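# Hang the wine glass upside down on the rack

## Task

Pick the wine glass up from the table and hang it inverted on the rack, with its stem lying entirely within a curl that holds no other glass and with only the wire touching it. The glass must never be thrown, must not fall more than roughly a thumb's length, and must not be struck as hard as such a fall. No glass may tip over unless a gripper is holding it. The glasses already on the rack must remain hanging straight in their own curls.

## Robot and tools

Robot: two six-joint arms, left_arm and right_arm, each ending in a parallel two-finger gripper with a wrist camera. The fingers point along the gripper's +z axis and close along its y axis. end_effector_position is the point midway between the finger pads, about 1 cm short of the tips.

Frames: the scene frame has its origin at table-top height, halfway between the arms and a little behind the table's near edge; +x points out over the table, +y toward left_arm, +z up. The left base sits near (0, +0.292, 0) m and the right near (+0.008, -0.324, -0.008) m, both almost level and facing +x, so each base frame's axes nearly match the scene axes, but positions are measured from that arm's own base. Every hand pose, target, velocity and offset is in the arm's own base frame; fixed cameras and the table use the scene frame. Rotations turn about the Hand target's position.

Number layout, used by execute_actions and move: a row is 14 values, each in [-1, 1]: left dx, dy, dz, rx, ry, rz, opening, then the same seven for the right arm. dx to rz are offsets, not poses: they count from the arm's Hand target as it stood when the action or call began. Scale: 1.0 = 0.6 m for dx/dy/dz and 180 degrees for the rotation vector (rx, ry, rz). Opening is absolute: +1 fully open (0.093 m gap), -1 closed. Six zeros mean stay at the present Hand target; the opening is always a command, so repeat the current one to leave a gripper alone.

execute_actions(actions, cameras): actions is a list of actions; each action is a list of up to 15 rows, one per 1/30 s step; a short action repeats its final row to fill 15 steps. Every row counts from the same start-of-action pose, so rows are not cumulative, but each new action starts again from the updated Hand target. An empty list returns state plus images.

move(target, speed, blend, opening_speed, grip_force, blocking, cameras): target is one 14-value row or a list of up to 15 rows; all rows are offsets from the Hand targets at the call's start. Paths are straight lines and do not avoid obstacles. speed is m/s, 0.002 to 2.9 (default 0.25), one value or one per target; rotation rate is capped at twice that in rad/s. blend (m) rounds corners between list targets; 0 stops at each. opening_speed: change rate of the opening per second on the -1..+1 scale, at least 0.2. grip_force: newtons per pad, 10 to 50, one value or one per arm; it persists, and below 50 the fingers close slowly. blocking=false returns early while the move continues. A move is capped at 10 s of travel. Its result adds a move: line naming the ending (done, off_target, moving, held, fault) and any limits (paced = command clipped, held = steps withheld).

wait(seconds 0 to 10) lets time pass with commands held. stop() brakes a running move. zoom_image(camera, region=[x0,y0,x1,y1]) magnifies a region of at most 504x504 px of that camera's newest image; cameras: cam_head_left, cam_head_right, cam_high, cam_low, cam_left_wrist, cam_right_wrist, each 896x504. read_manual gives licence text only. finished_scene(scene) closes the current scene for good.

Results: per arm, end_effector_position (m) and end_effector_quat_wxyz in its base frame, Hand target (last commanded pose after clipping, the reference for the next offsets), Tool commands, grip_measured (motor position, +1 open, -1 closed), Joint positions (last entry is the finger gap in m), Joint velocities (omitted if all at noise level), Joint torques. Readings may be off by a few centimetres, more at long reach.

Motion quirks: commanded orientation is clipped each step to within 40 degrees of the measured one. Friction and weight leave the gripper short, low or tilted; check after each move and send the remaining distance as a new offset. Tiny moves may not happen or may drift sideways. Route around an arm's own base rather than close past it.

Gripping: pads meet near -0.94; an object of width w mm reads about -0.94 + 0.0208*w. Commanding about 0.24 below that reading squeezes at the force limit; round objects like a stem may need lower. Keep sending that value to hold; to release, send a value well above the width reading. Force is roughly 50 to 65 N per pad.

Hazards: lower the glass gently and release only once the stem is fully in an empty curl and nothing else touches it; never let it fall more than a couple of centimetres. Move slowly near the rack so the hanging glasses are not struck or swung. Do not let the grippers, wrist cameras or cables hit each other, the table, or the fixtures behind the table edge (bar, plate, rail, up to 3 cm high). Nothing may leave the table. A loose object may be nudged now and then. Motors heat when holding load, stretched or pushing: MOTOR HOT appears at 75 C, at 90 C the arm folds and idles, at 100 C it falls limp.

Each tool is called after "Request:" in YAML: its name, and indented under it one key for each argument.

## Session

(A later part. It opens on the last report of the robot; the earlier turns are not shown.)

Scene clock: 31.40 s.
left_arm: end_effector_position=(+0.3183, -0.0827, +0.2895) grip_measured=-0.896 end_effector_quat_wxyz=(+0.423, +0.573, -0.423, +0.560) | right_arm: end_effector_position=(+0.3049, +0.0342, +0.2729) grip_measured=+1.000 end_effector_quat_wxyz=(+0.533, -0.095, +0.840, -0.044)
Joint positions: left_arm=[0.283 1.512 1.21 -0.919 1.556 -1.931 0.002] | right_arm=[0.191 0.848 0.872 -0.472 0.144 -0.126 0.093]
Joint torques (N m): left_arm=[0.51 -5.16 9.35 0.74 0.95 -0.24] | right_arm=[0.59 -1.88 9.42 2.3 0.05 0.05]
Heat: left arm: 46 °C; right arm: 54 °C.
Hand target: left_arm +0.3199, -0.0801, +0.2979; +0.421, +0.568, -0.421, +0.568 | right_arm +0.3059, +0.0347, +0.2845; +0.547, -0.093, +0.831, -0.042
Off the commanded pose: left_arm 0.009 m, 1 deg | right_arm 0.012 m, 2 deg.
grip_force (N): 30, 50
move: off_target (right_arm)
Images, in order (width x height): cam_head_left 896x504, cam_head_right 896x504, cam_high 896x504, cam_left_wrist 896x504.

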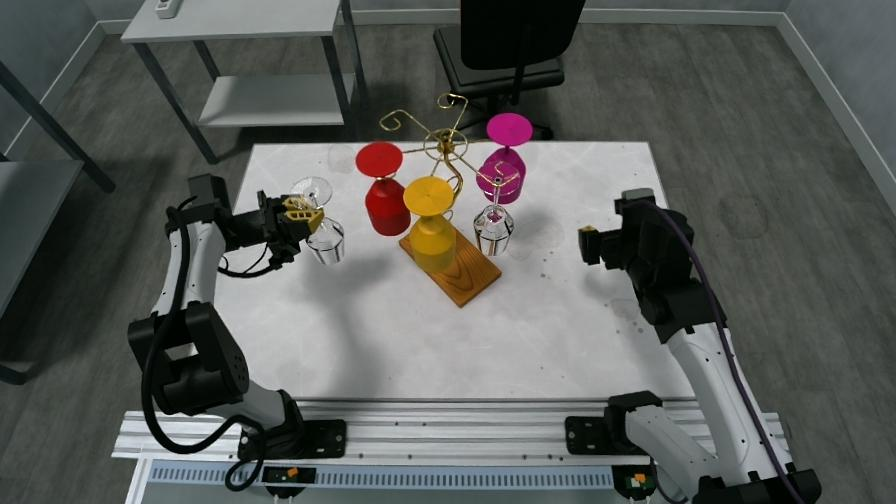

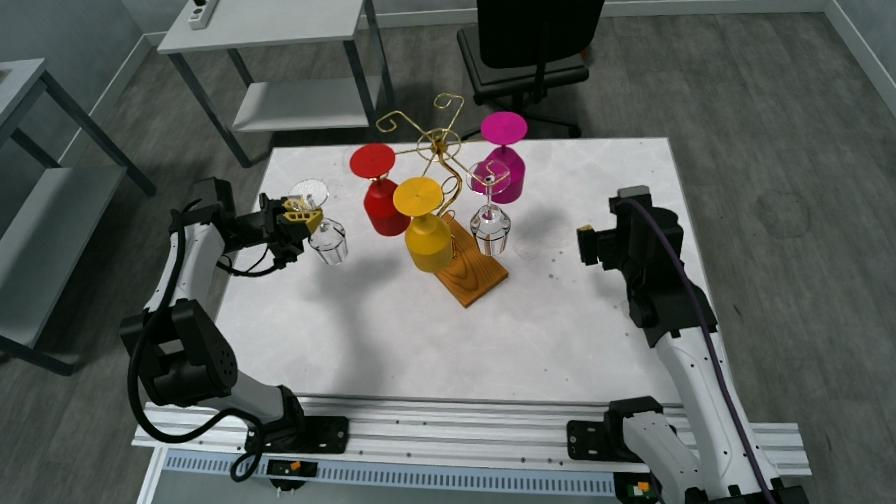

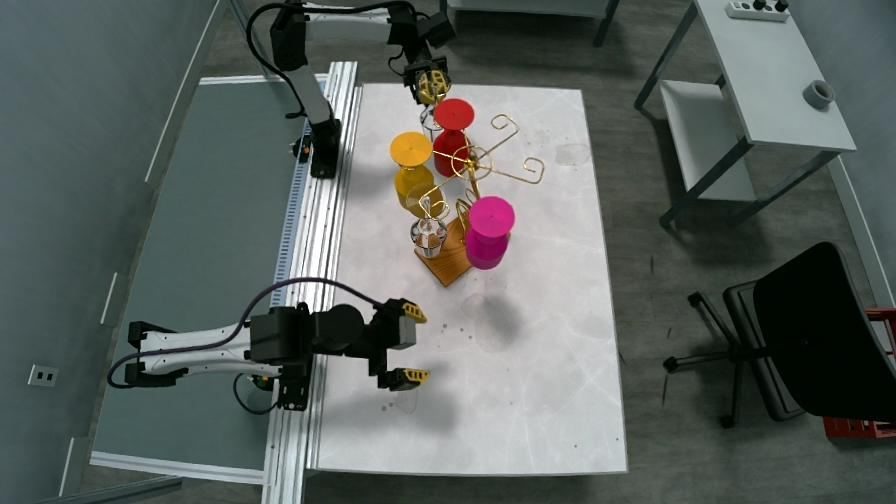

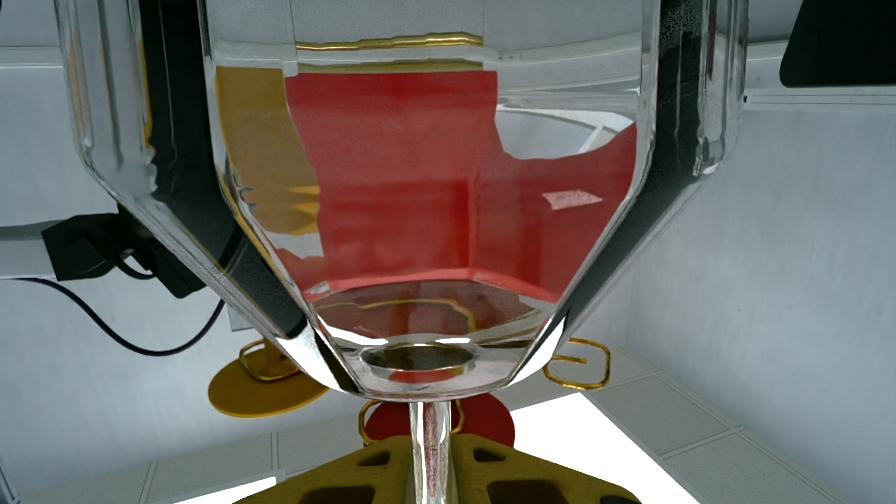

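Request:
move:
  target: [0.112,-0.038,0.112,0,0,-0.039,-1,0,0,0,0,0,0,1]
  speed: 0.15
  cameras: ["cam_head_left","cam_head_right","cam_low","cam_left_wrist"]

Request:
zoom_image:
  camera: "cam_head_left"
  region: [280, 80, 480, 260]

Request:
zoom_image:
  camera: "cam_low"
  region: [200, 0, 440, 200]

Request:
zoom_image:
  camera: "cam_head_right"
  region: [280, 80, 480, 260]

Scene clock: 37.40 s.
left_arm: end_effector_position=(+0.3881, -0.1006, +0.3570) grip_measured=-0.896 end_effector_quat_wxyz=(+0.446, +0.549, -0.455, +0.541) | right_arm: end_effector_position=(+0.3049, +0.0342, +0.2729) grip_measured=+1.000 end_effector_quat_wxyz=(+0.533, -0.095, +0.840, -0.044)
Joint positions: left_arm=[0.18 1.796 1.768 -1.023 1.552 -2.087 0.002] | right_arm=[0.191 0.848 0.872 -0.472 0.144 -0.126 0.093]
Joint torques (N m): left_arm=[-0.9 -7.06 9.85 0.77 0.95 -0.22] | right_arm=[0.58 -1.88 9.42 2.3 0.04 0.05]
Heat: left arm: 46 °C; right arm: 54 °C.
Hand target: left_arm +0.3871, -0.1028, +0.3652; +0.454, +0.541, -0.455, +0.542 | right_arm +0.3059, +0.0347, +0.2845; +0.547, -0.093, +0.831, -0.042
Off the commanded pose: left_arm 0.008 m, 1 deg | right_arm 0.012 m, 2 deg.
joint sent to its limit (left arm) — joint 6 (wrist roll), lower limit. The joint targets still meet the commanded pose.
grip_force (N): 30, 50
move: off_target (right_arm)
Images, in order (width x height): cam_head_left 896x504, cam_head_right 896x504, cam_low 896x504, cam_left_wrist 896x504.

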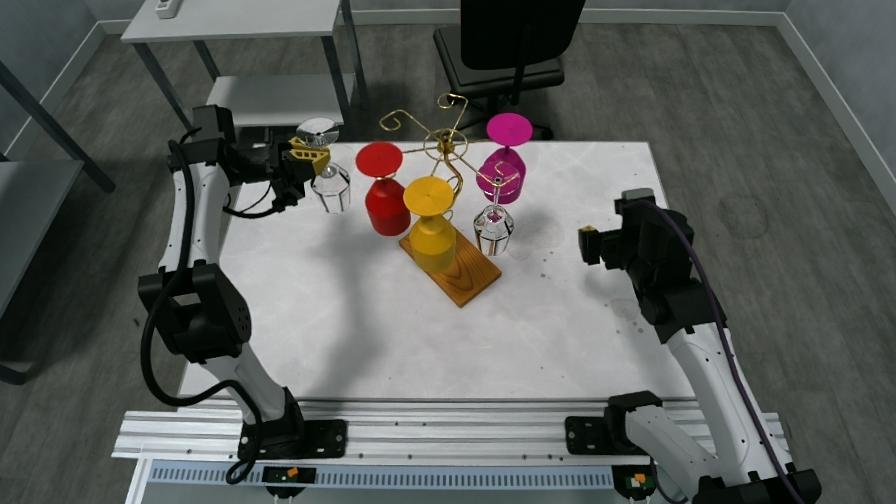

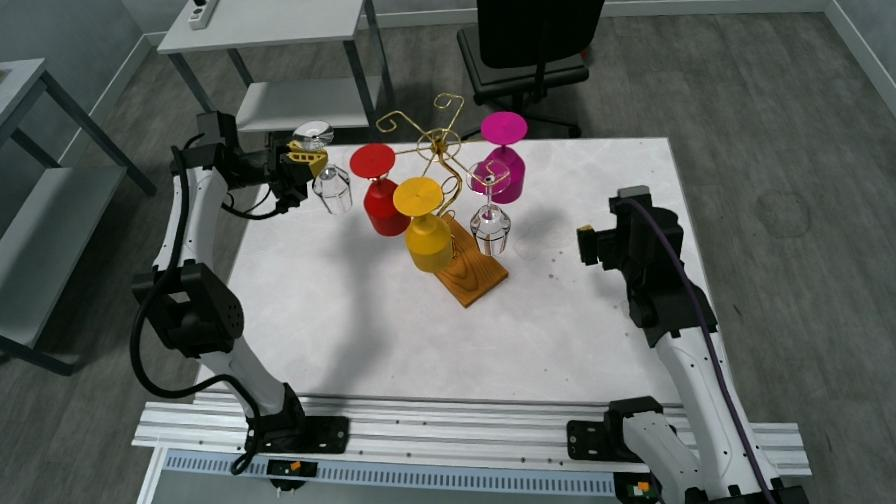

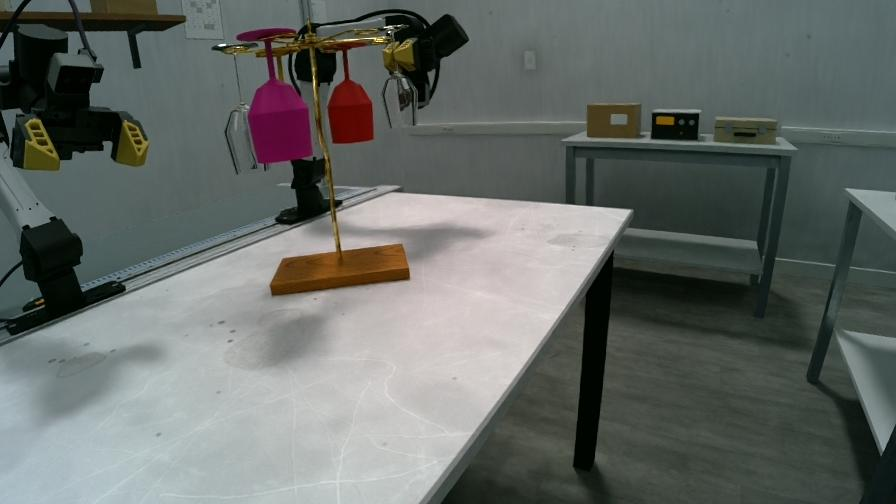

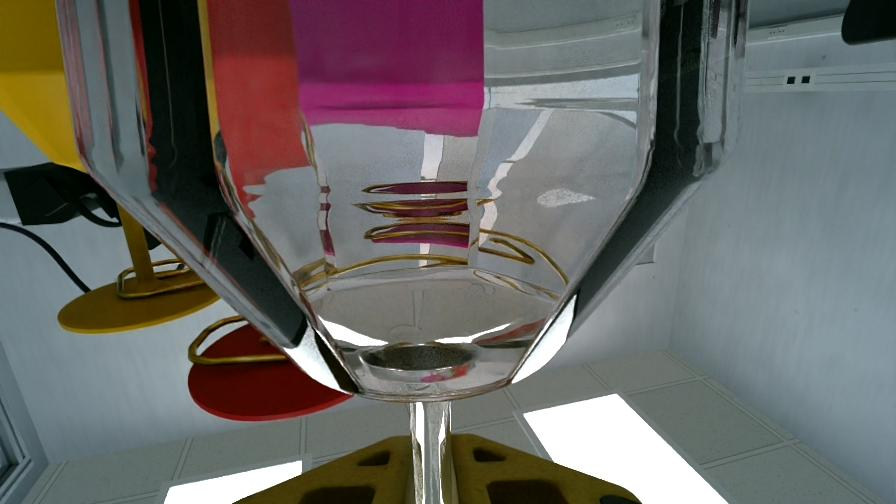

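Scaled by 2.520 from the camera's 896x504 image, which has a finer 1280x720 frame.

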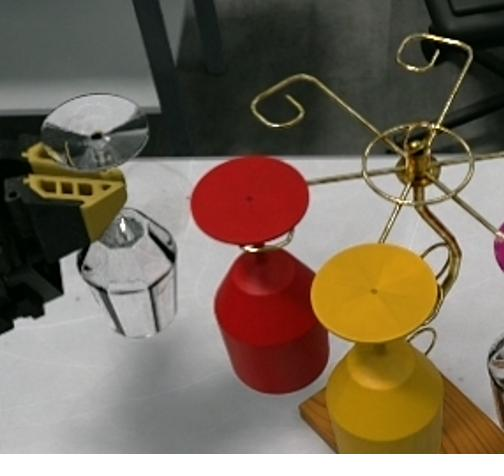

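Scaled by 2.100 from the camera's 896x504 image, which has a finer 1280x720 frame.

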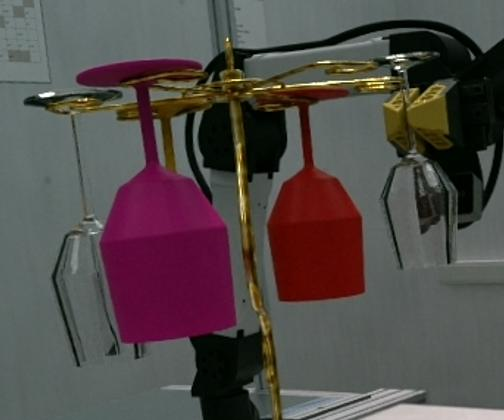

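Scaled by 2.520 from the camera's 896x504 image, which has a finer 1280x720 frame.

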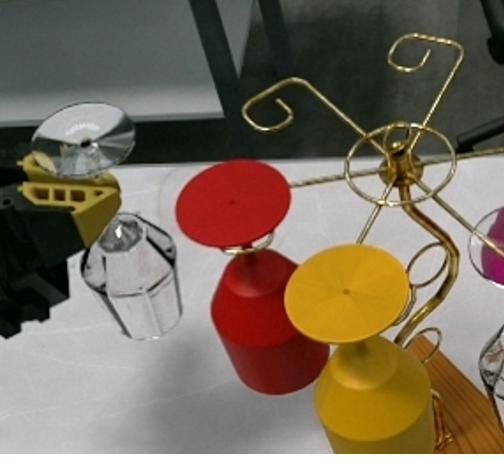

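Request:
move:
  target: [0.0223,-0.0395,0.001,0.0153,-0.138,-0.02,-1,0,0,0,0,0,0,1]
  speed: 0.12
  cameras: ["cam_head_left","cam_head_right","cam_low","cam_high"]

Request:
zoom_image:
  camera: "cam_head_left"
  region: [290, 80, 470, 240]

Request:
zoom_image:
  camera: "cam_low"
  region: [220, 0, 440, 180]

Request:
zoom_image:
  camera: "cam_high"
  region: [400, 50, 560, 200]

Scene clock: 40.43 s.
left_arm: end_effector_position=(+0.4013, -0.1240, +0.3577) grip_measured=-0.896 end_effector_quat_wxyz=(-0.350, -0.430, +0.568, -0.608) | right_arm: end_effector_position=(+0.3049, +0.0342, +0.2729) grip_measured=+1.000 end_effector_quat_wxyz=(+0.533, -0.095, +0.840, -0.044)
Joint positions: left_arm=[0.113 1.823 1.768 -0.793 1.552 -1.893 0.002] | right_arm=[0.191 0.848 0.872 -0.472 0.144 -0.126 0.093]
Joint torques (N m): left_arm=[-0.94 -7.56 9.28 1.32 0.95 0] | right_arm=[0.58 -1.87 9.42 2.3 0.04 0.05]
Heat: left arm: 47 °C; right arm: 54 °C.
Hand target: left_arm +0.4004, -0.1266, +0.3658; -0.350, -0.408, +0.572, -0.620 | right_arm +0.3059, +0.0347, +0.2845; +0.547, -0.093, +0.831, -0.042
Off the commanded pose: left_arm 0.008 m, 3 deg | right_arm 0.012 m, 2 deg.
joint sent to its limit (left arm) — joint 5 (wrist yaw), upper limit. The joint targets still meet the commanded pose.
grip_force (N): 30, 50
move: off_target (left_arm, right_arm)
Images, in order (width x height): cam_head_left 896x504, cam_head_right 896x504, cam_high 896x504, cam_low 896x504.

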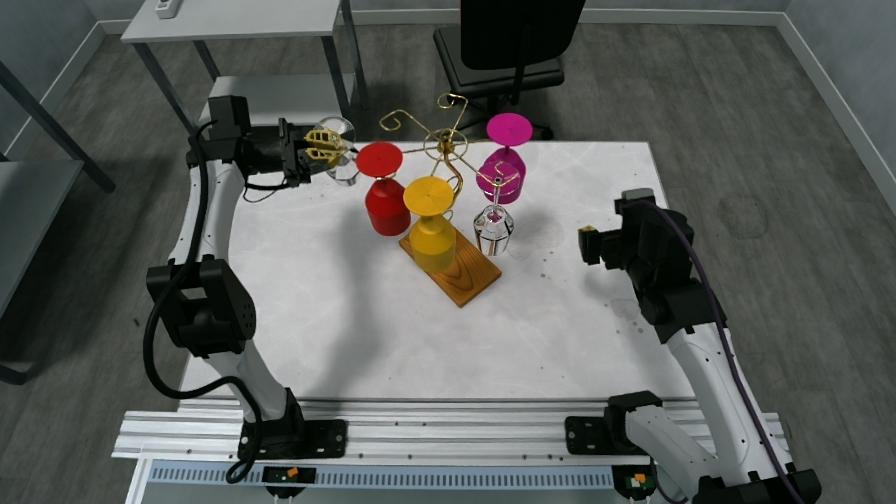

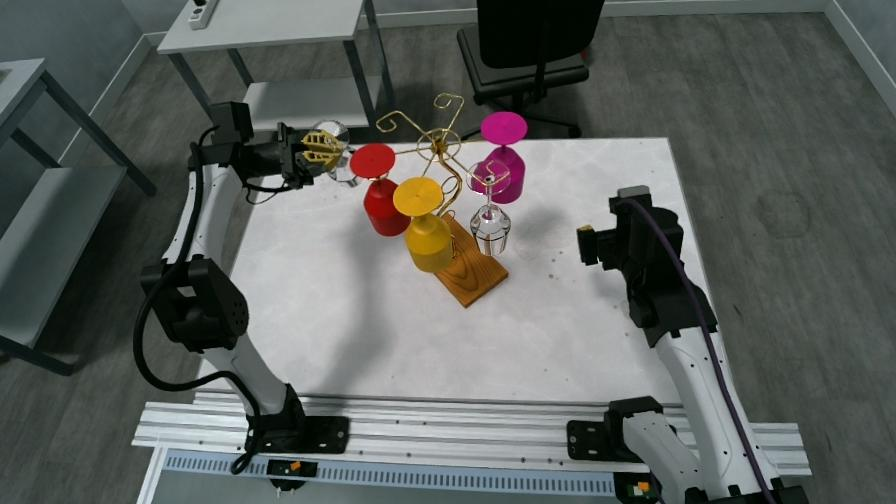

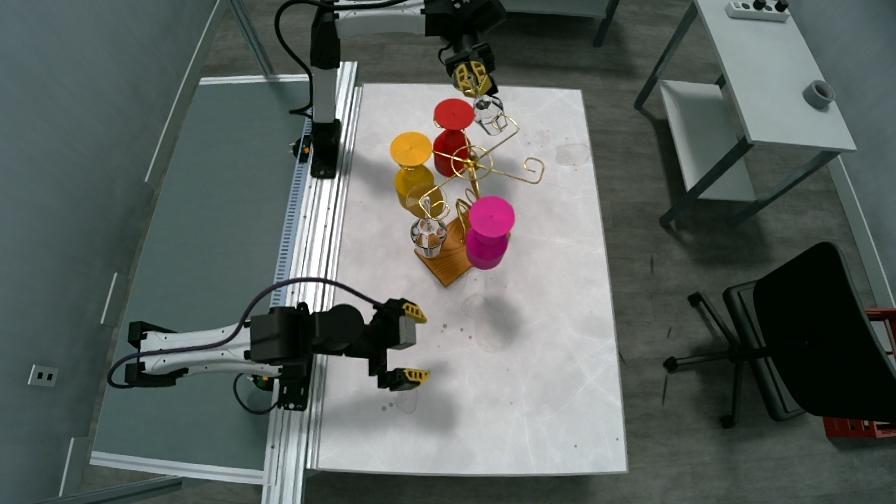

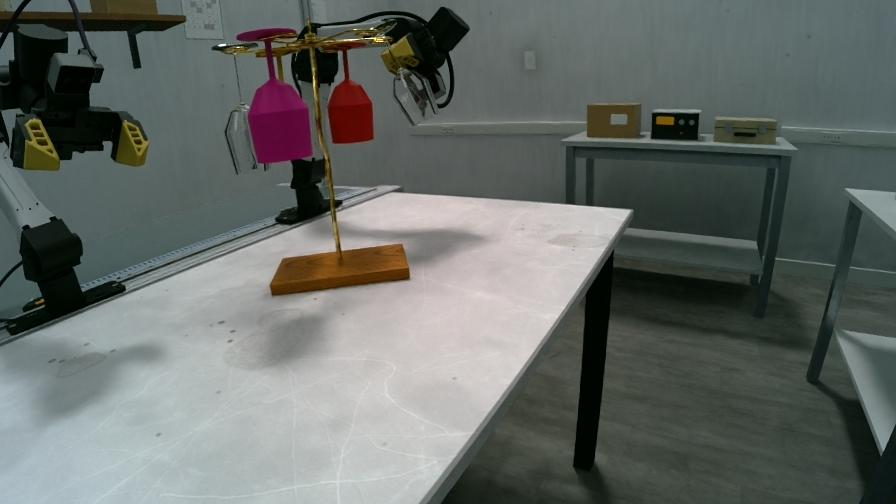

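Scaled by 2.800 from the camera's 896x504 image, which has a finer 1280x720 frame.

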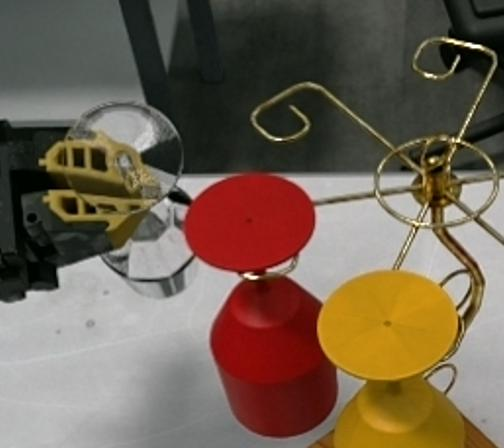

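Scaled by 2.291 from the camera's 896x504 image, which has a finer 1280x720 frame.

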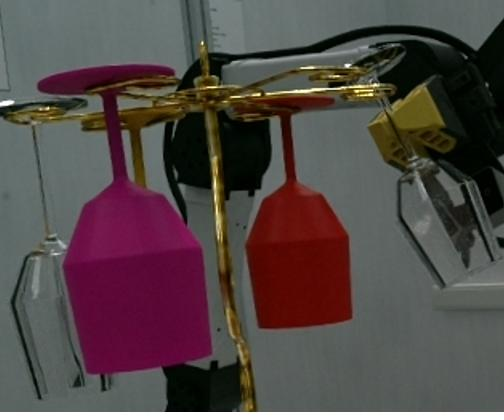

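Scaled by 3.150 from the camera's 896x504 image, which has a finer 1280x720 frame.

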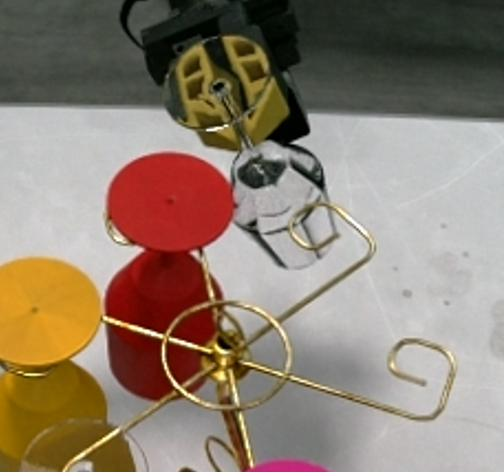

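Request:
move:
  target: [-0.0045,-0.097,-0.005,0,0,-0.047,-1,0,0,0,0,0,0,1]
  speed: 0.08
  cameras: ["cam_head_left","cam_low","cam_high"]

Request:
zoom_image:
  camera: "cam_head_left"
  region: [320, 80, 470, 220]

Request:
zoom_image:
  camera: "cam_low"
  region: [220, 0, 440, 180]

Request:
zoom_image:
  camera: "cam_high"
  region: [420, 60, 540, 180]

Scene clock: 42.57 s.
left_arm: end_effector_position=(+0.3987, -0.1824, +0.3511) grip_measured=-0.896 end_effector_quat_wxyz=(-0.394, -0.386, +0.598, -0.581) | right_arm: end_effector_position=(+0.3049, +0.0342, +0.2729) grip_measured=+1.000 end_effector_quat_wxyz=(+0.533, -0.095, +0.840, -0.044)
Joint positions: left_arm=[-0.035 1.898 1.837 -0.773 1.552 -1.905 0.002] | right_arm=[0.191 0.848 0.872 -0.472 0.144 -0.126 0.093]
Joint torques (N m): left_arm=[-0.8 -8.34 10.44 1.3 0.92 -0.19] | right_arm=[0.58 -1.87 9.42 2.28 0.04 0.06]
Heat: left arm: 47 °C; right arm: 54 °C.
Hand target: left_arm +0.3977, -0.1847, +0.3629; -0.394, -0.365, +0.600, -0.593 | right_arm +0.3059, +0.0347, +0.2845; +0.547, -0.093, +0.831, -0.042
Off the commanded pose: left_arm 0.012 m, 3 deg | right_arm 0.012 m, 2 deg.
joint sent to its limit (left arm) — joint 5 (wrist yaw), upper limit. The joint targets still meet the commanded pose.
grip_force (N): 30, 50
move: off_target (left_arm, right_arm)
Images, in order (width x height): cam_head_left 896x504, cam_high 896x504, cam_low 896x504.

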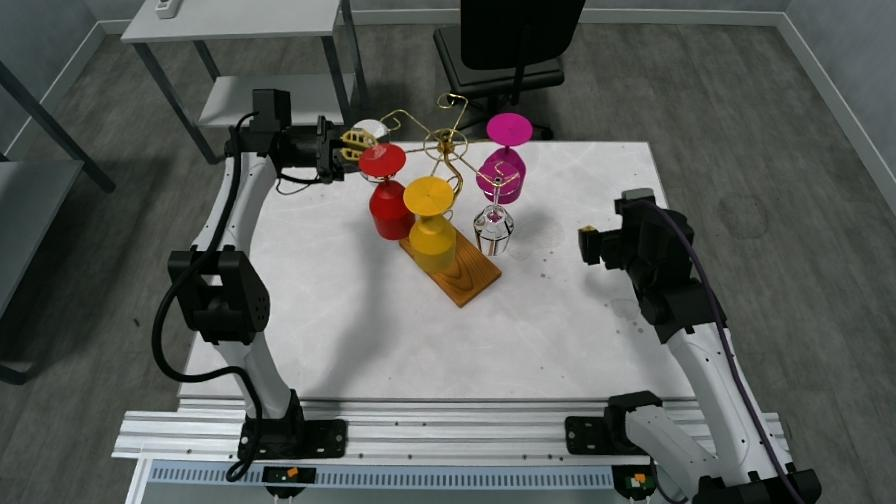

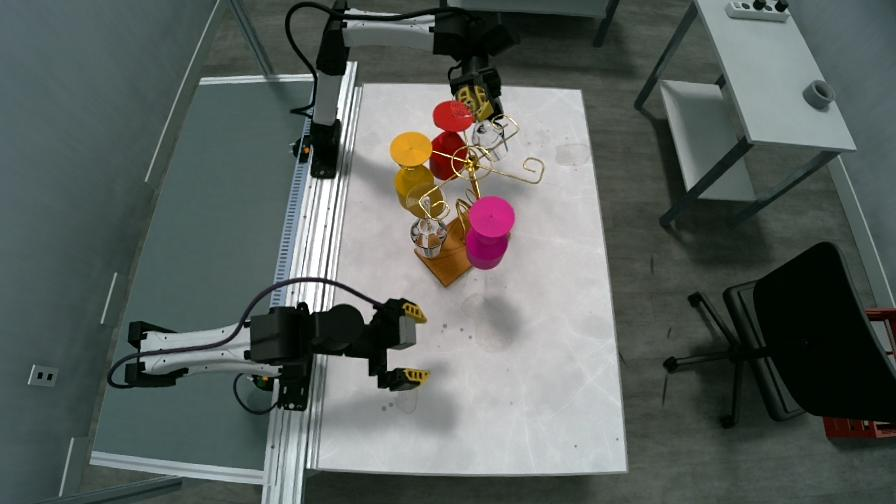

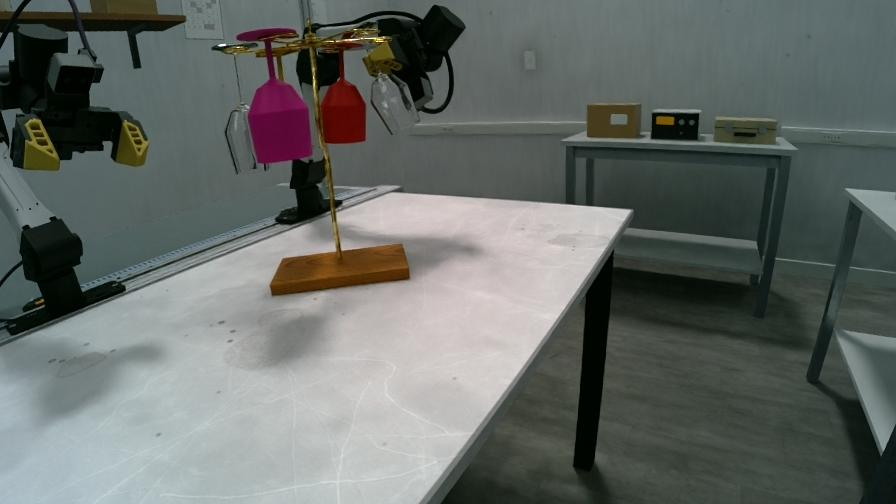

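Scaled by 3.360 from the camera's 896x504 image, which has a finer 1280x720 frame.

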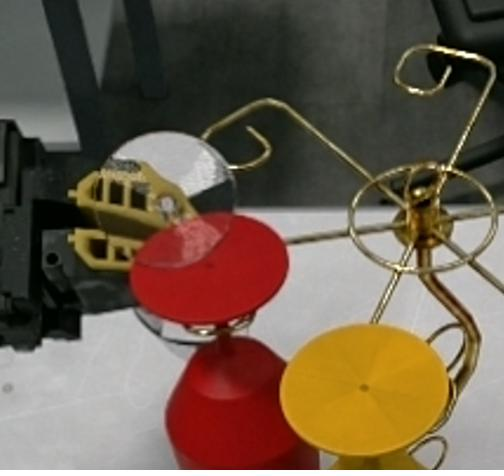

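Scaled by 2.291 from the camera's 896x504 image, which has a finer 1280x720 frame.

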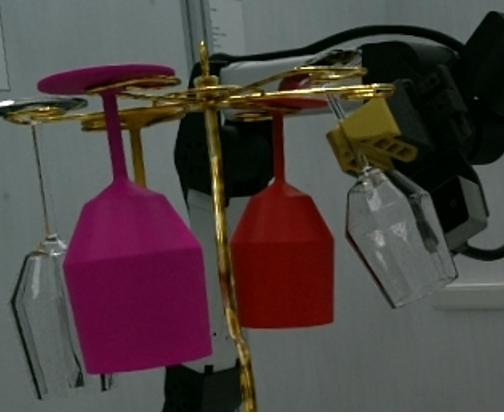

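Scaled by 4.200 from the camera's 896x504 image, which has a finer 1280x720 frame.

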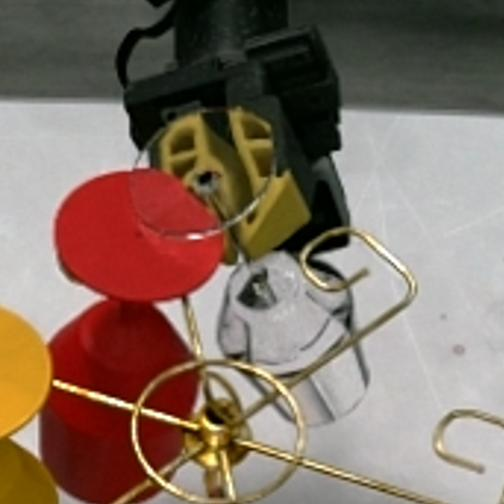

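Request:
zoom_image:
  camera: "cam_low"
  region: [300, 10, 440, 90]

Request:
zoom_image:
  camera: "cam_head_left"
  region: [340, 110, 420, 180]

Scaled by 3.600 from the camera's 896x504 image, which has a finer 1280x720 frame.

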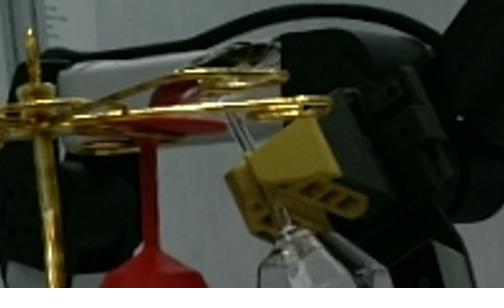

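Scaled by 6.300 from the camera's 896x504 image, which has a finer 1280x720 frame.

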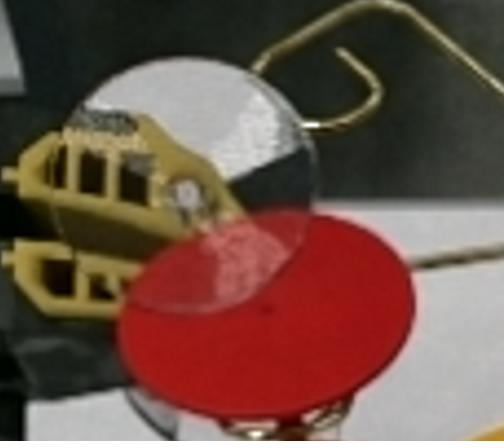

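Request:
move:
  target: [0,0,0.027,0,0,0,-1,0,0,0,0,0,0,1]
  speed: 0.05
  cameras: ["cam_head_left","cam_low"]

Request:
zoom_image:
  camera: "cam_low"
  region: [300, 10, 440, 150]

Request:
zoom_image:
  camera: "cam_head_left"
  region: [330, 80, 460, 240]

Scene clock: 43.97 s.
left_arm: end_effector_position=(+0.3989, -0.1824, +0.3701) grip_measured=-0.896 end_effector_quat_wxyz=(-0.391, -0.383, +0.600, -0.584) | right_arm: end_effector_position=(+0.3049, +0.0342, +0.2729) grip_measured=+1.000 end_effector_quat_wxyz=(+0.533, -0.095, +0.840, -0.044)
Joint positions: left_arm=[-0.035 1.898 1.899 -0.773 1.552 -1.959 0.002] | right_arm=[0.191 0.848 0.872 -0.472 0.144 -0.126 0.093]
Joint torques (N m): left_arm=[-0.87 -7.94 10.06 1.29 0.88 -0.12] | right_arm=[0.58 -1.87 9.4 2.3 0.03 0.04]
Heat: left arm: 48 °C; right arm: 54 °C.
Hand target: left_arm +0.3977, -0.1847, +0.3790; -0.394, -0.365, +0.600, -0.593 | right_arm +0.3059, +0.0347, +0.2845; +0.547, -0.093, +0.831, -0.042
Off the commanded pose: left_arm 0.009 m, 2 deg | right_arm 0.012 m, 2 deg.
joint sent to its limit (left arm) — joint 5 (wrist yaw), upper limit. The joint targets still meet the commanded pose.
grip_force (N): 30, 50
move: off_target (right_arm)
Images, in order (width x height): cam_head_left 896x504, cam_low 896x504.

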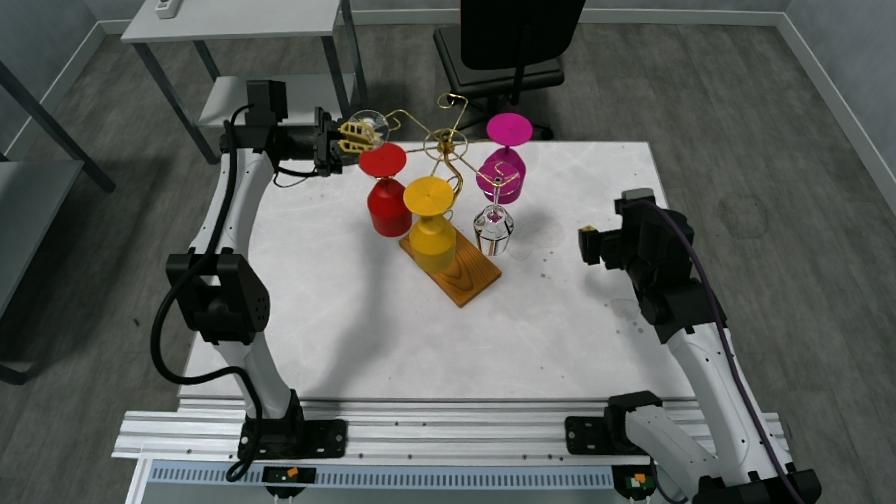

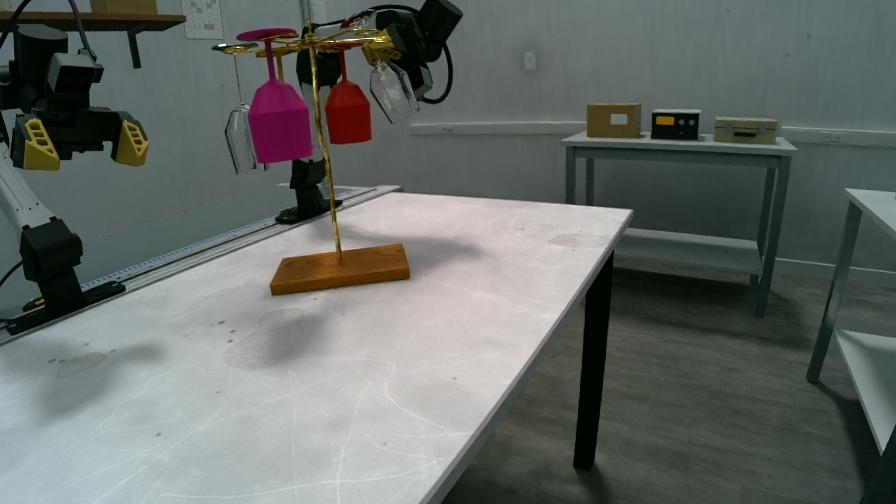

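Scaled by 3.600 from the camera's 896x504 image, which has a finer 1280x720 frame.

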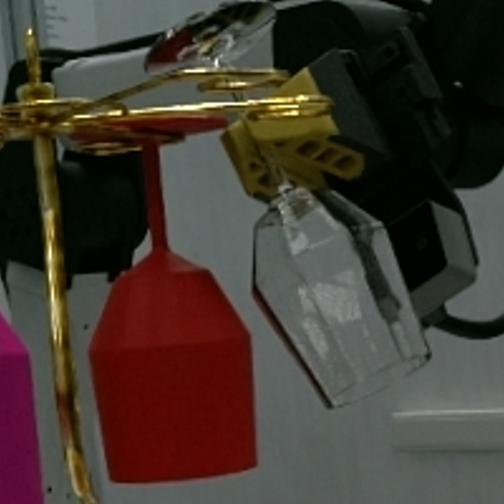

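Scaled by 3.150 from the camera's 896x504 image, which has a finer 1280x720 frame.

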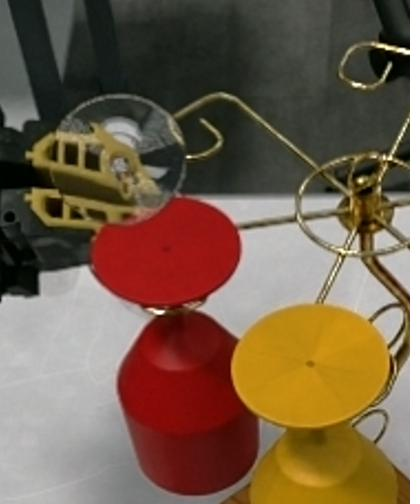

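Request:
move:
  target:
    - [0.0235,-0.0197,0,0.002,0.05,-0.007,-1,0,0,0,0,0,0,1]
    - [0.0235,-0.0197,-0.038,0.002,0.05,-0.007,-1,0,0,0,0,0,0,1]
  speed: 0.07
  blend: [0.005,0]
  cameras: ["cam_head_left","cam_low","cam_high"]

Request:
zoom_image:
  camera: "cam_low"
  region: [300, 10, 440, 150]

Request:
zoom_image:
  camera: "cam_head_left"
  region: [340, 80, 460, 180]

Request:
zoom_image:
  camera: "cam_high"
  region: [430, 60, 550, 180]

Scene clock: 46.77 s.
left_arm: end_effector_position=(+0.4156, -0.1940, +0.3526) grip_measured=-0.896 end_effector_quat_wxyz=(-0.443, -0.421, +0.574, -0.546) | right_arm: end_effector_position=(+0.3049, +0.0342, +0.2729) grip_measured=+1.000 end_effector_quat_wxyz=(+0.533, -0.095, +0.840, -0.044)
Joint positions: left_arm=[-0.061 1.99 1.966 -0.793 1.553 -2.068 0.002] | right_arm=[0.191 0.848 0.872 -0.472 0.144 -0.126 0.093]
Joint torques (N m): left_arm=[-0.87 -9.62 7.16 1.34 0.88 -0.02] | right_arm=[0.61 -1.92 9.4 2.29 0.04 0.04]
Heat: left arm: 49 °C; right arm: 54 °C.
Hand target: left_arm +0.4119, -0.1965, +0.3561; -0.446, -0.405, +0.573, -0.556 | right_arm +0.3059, +0.0347, +0.2845; +0.547, -0.093, +0.831, -0.042
Off the commanded pose: left_arm 0.006 m, 2 deg | right_arm 0.012 m, 2 deg.
grip_force (N): 30, 50
move: off_target (right_arm)
Images, in order (width x height): cam_head_left 896x504, cam_high 896x504, cam_low 896x504.

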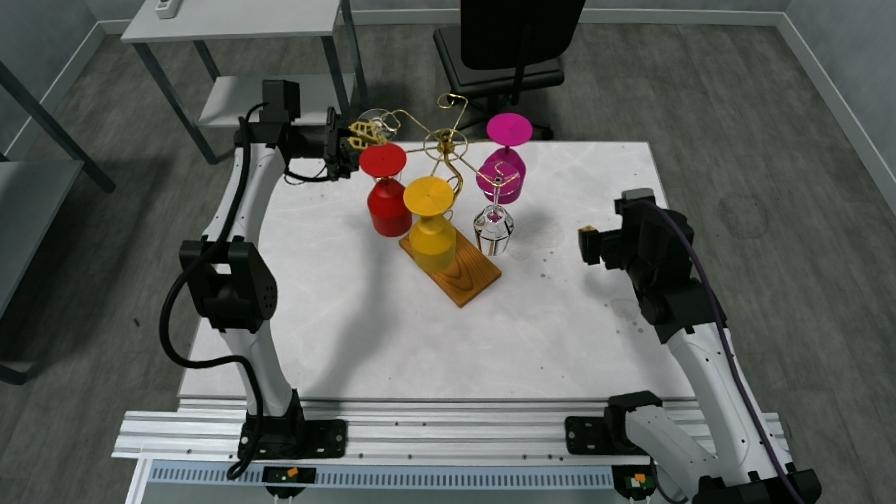

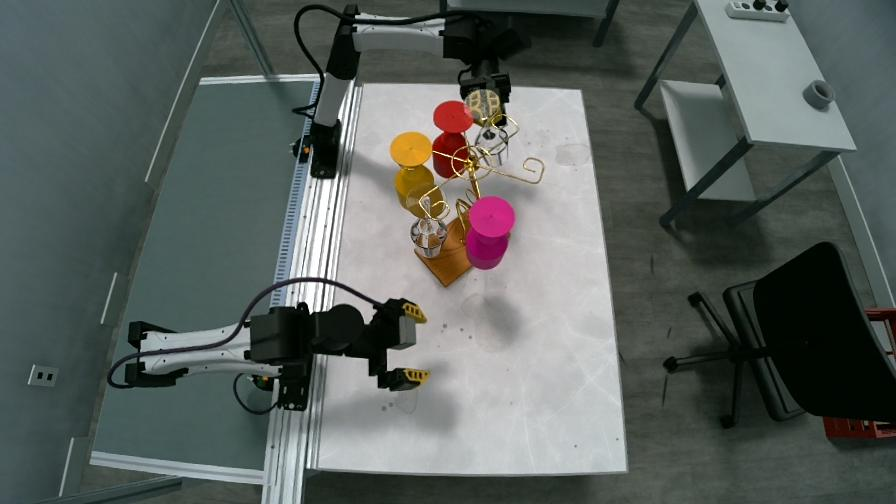

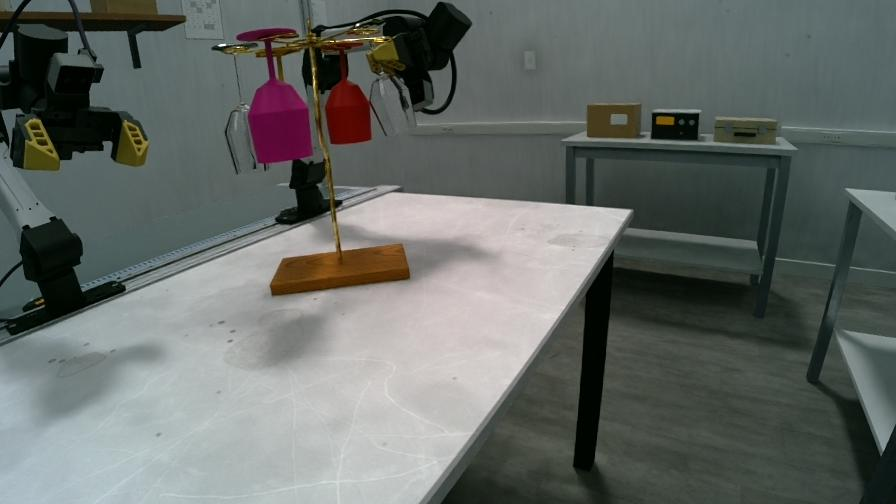

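Scaled by 3.600 from the camera's 896x504 image, which has a finer 1280x720 frame.

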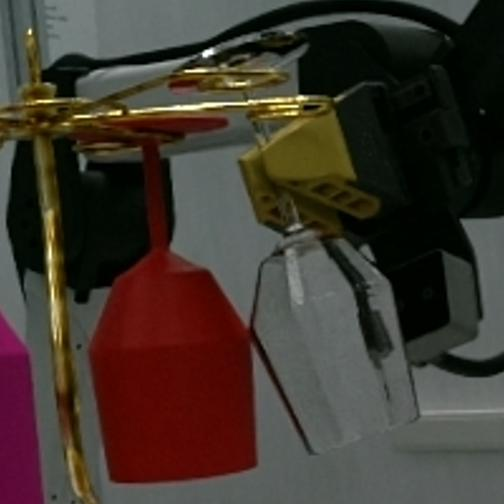

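Scaled by 4.200 from the camera's 896x504 image, which has a finer 1280x720 frame.

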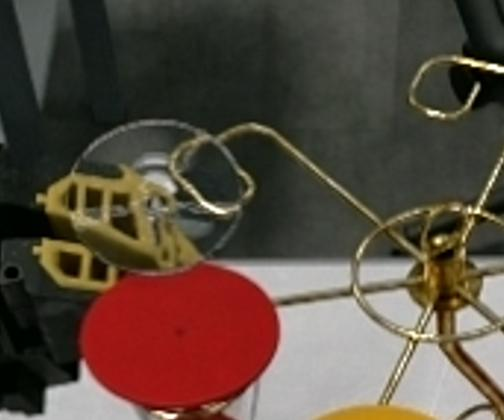

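Scaled by 4.200 from the camera's 896x504 image, which has a finer 1280x720 frame.

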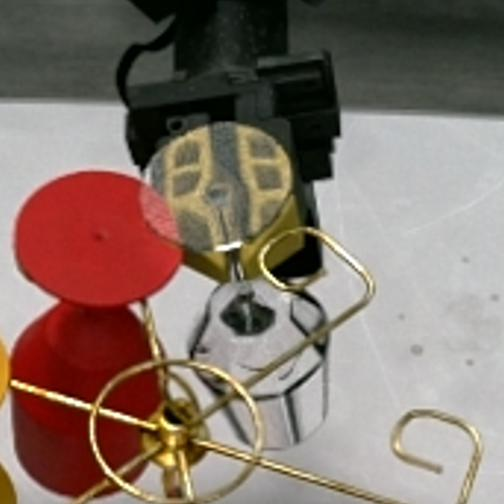

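Request:
move:
  target:
    - [-0.0033,0,-0.0243,0.0007,0.017,0,-1,0,0,0,0,0,0,1]
    - [-0.0045,-0.03,-0.026,0.0007,0.017,-0.012,-1,0,0,0,0,0,0,1]
  speed: 0.06
  blend: [0.003,0]
  cameras: ["cam_head_left","cam_low","cam_high"]

Request:
zoom_image:
  camera: "cam_low"
  region: [300, 10, 440, 150]

Request:
zoom_image:
  camera: "cam_head_left"
  region: [340, 80, 460, 180]

Request:
zoom_image:
  camera: "cam_high"
  region: [430, 60, 550, 180]

Scene clock: 49.17 s.
left_arm: end_effector_position=(+0.4067, -0.2117, +0.3377) grip_measured=-0.896 end_effector_quat_wxyz=(-0.474, -0.418, +0.571, -0.524) | right_arm: end_effector_position=(+0.3049, +0.0342, +0.2729) grip_measured=+1.000 end_effector_quat_wxyz=(+0.533, -0.095, +0.840, -0.044)
Joint positions: left_arm=[-0.104 1.997 1.917 -0.783 1.569 -2.076 0.002] | right_arm=[0.191 0.848 0.872 -0.472 0.144 -0.126 0.093]
Joint torques (N m): left_arm=[-0.84 -8.43 9.62 1.22 0.7 -0.11] | right_arm=[0.61 -1.83 9.43 2.29 0.03 0.05]
Heat: left arm: 49 °C; right arm: 54 °C.
Hand target: left_arm +0.4091, -0.2146, +0.3405; -0.471, -0.409, +0.569, -0.535 | right_arm +0.3059, +0.0347, +0.2845; +0.547, -0.093, +0.831, -0.042
Off the commanded pose: left_arm 0.005 m, 2 deg | right_arm 0.012 m, 2 deg.
grip_force (N): 30, 50
move: off_target (right_arm)
Images, in order (width x height): cam_head_left 896x504, cam_high 896x504, cam_low 896x504.

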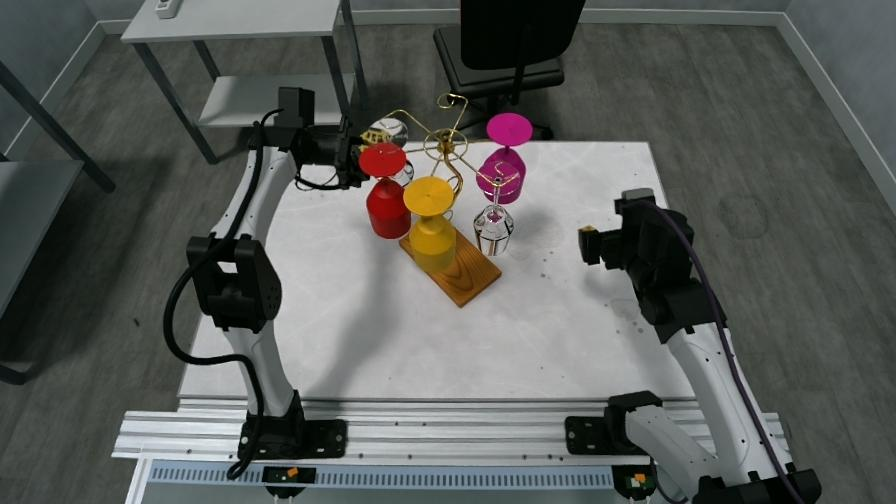

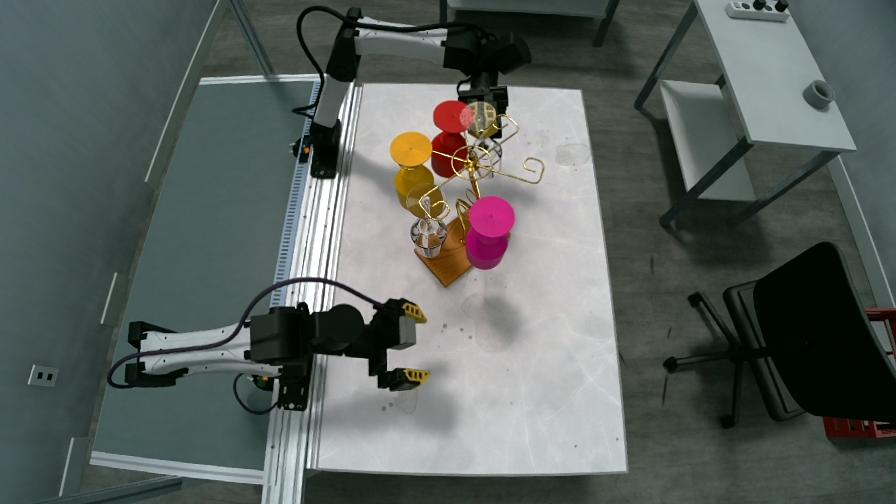

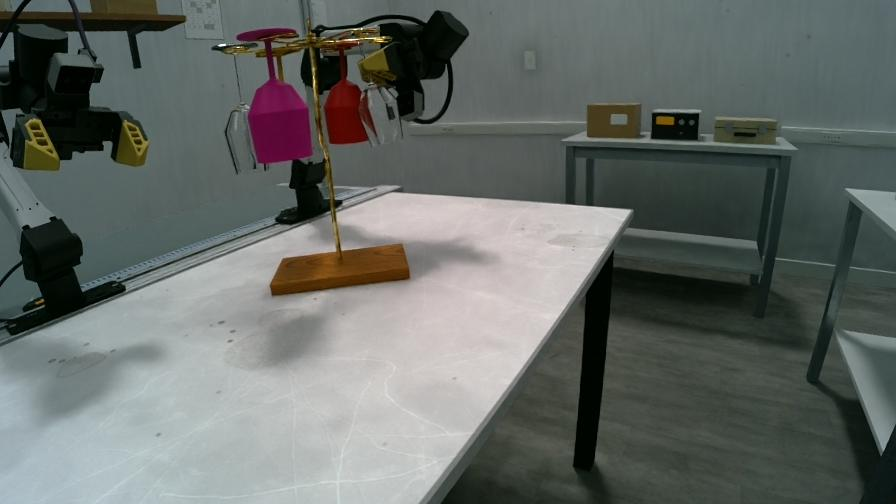

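Scaled by 3.600 from the camera's 896x504 image, which has a finer 1280x720 frame.

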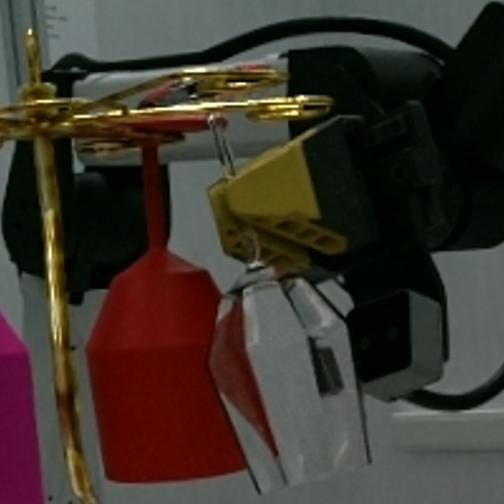

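Scaled by 4.200 from the camera's 896x504 image, which has a finer 1280x720 frame.

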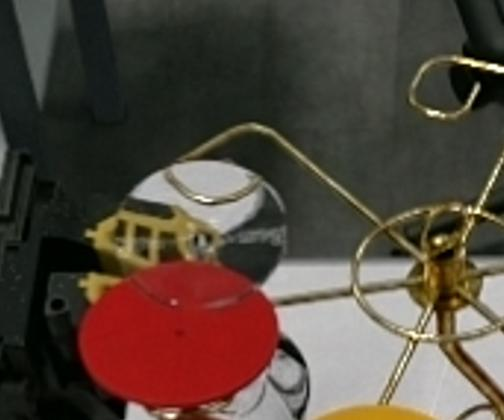

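Scaled by 4.200 from the camera's 896x504 image, which has a finer 1280x720 frame.

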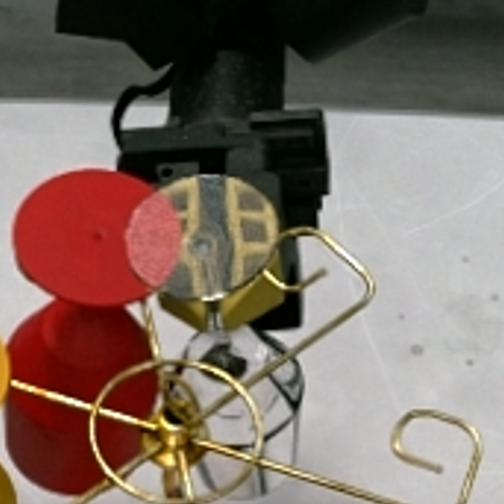

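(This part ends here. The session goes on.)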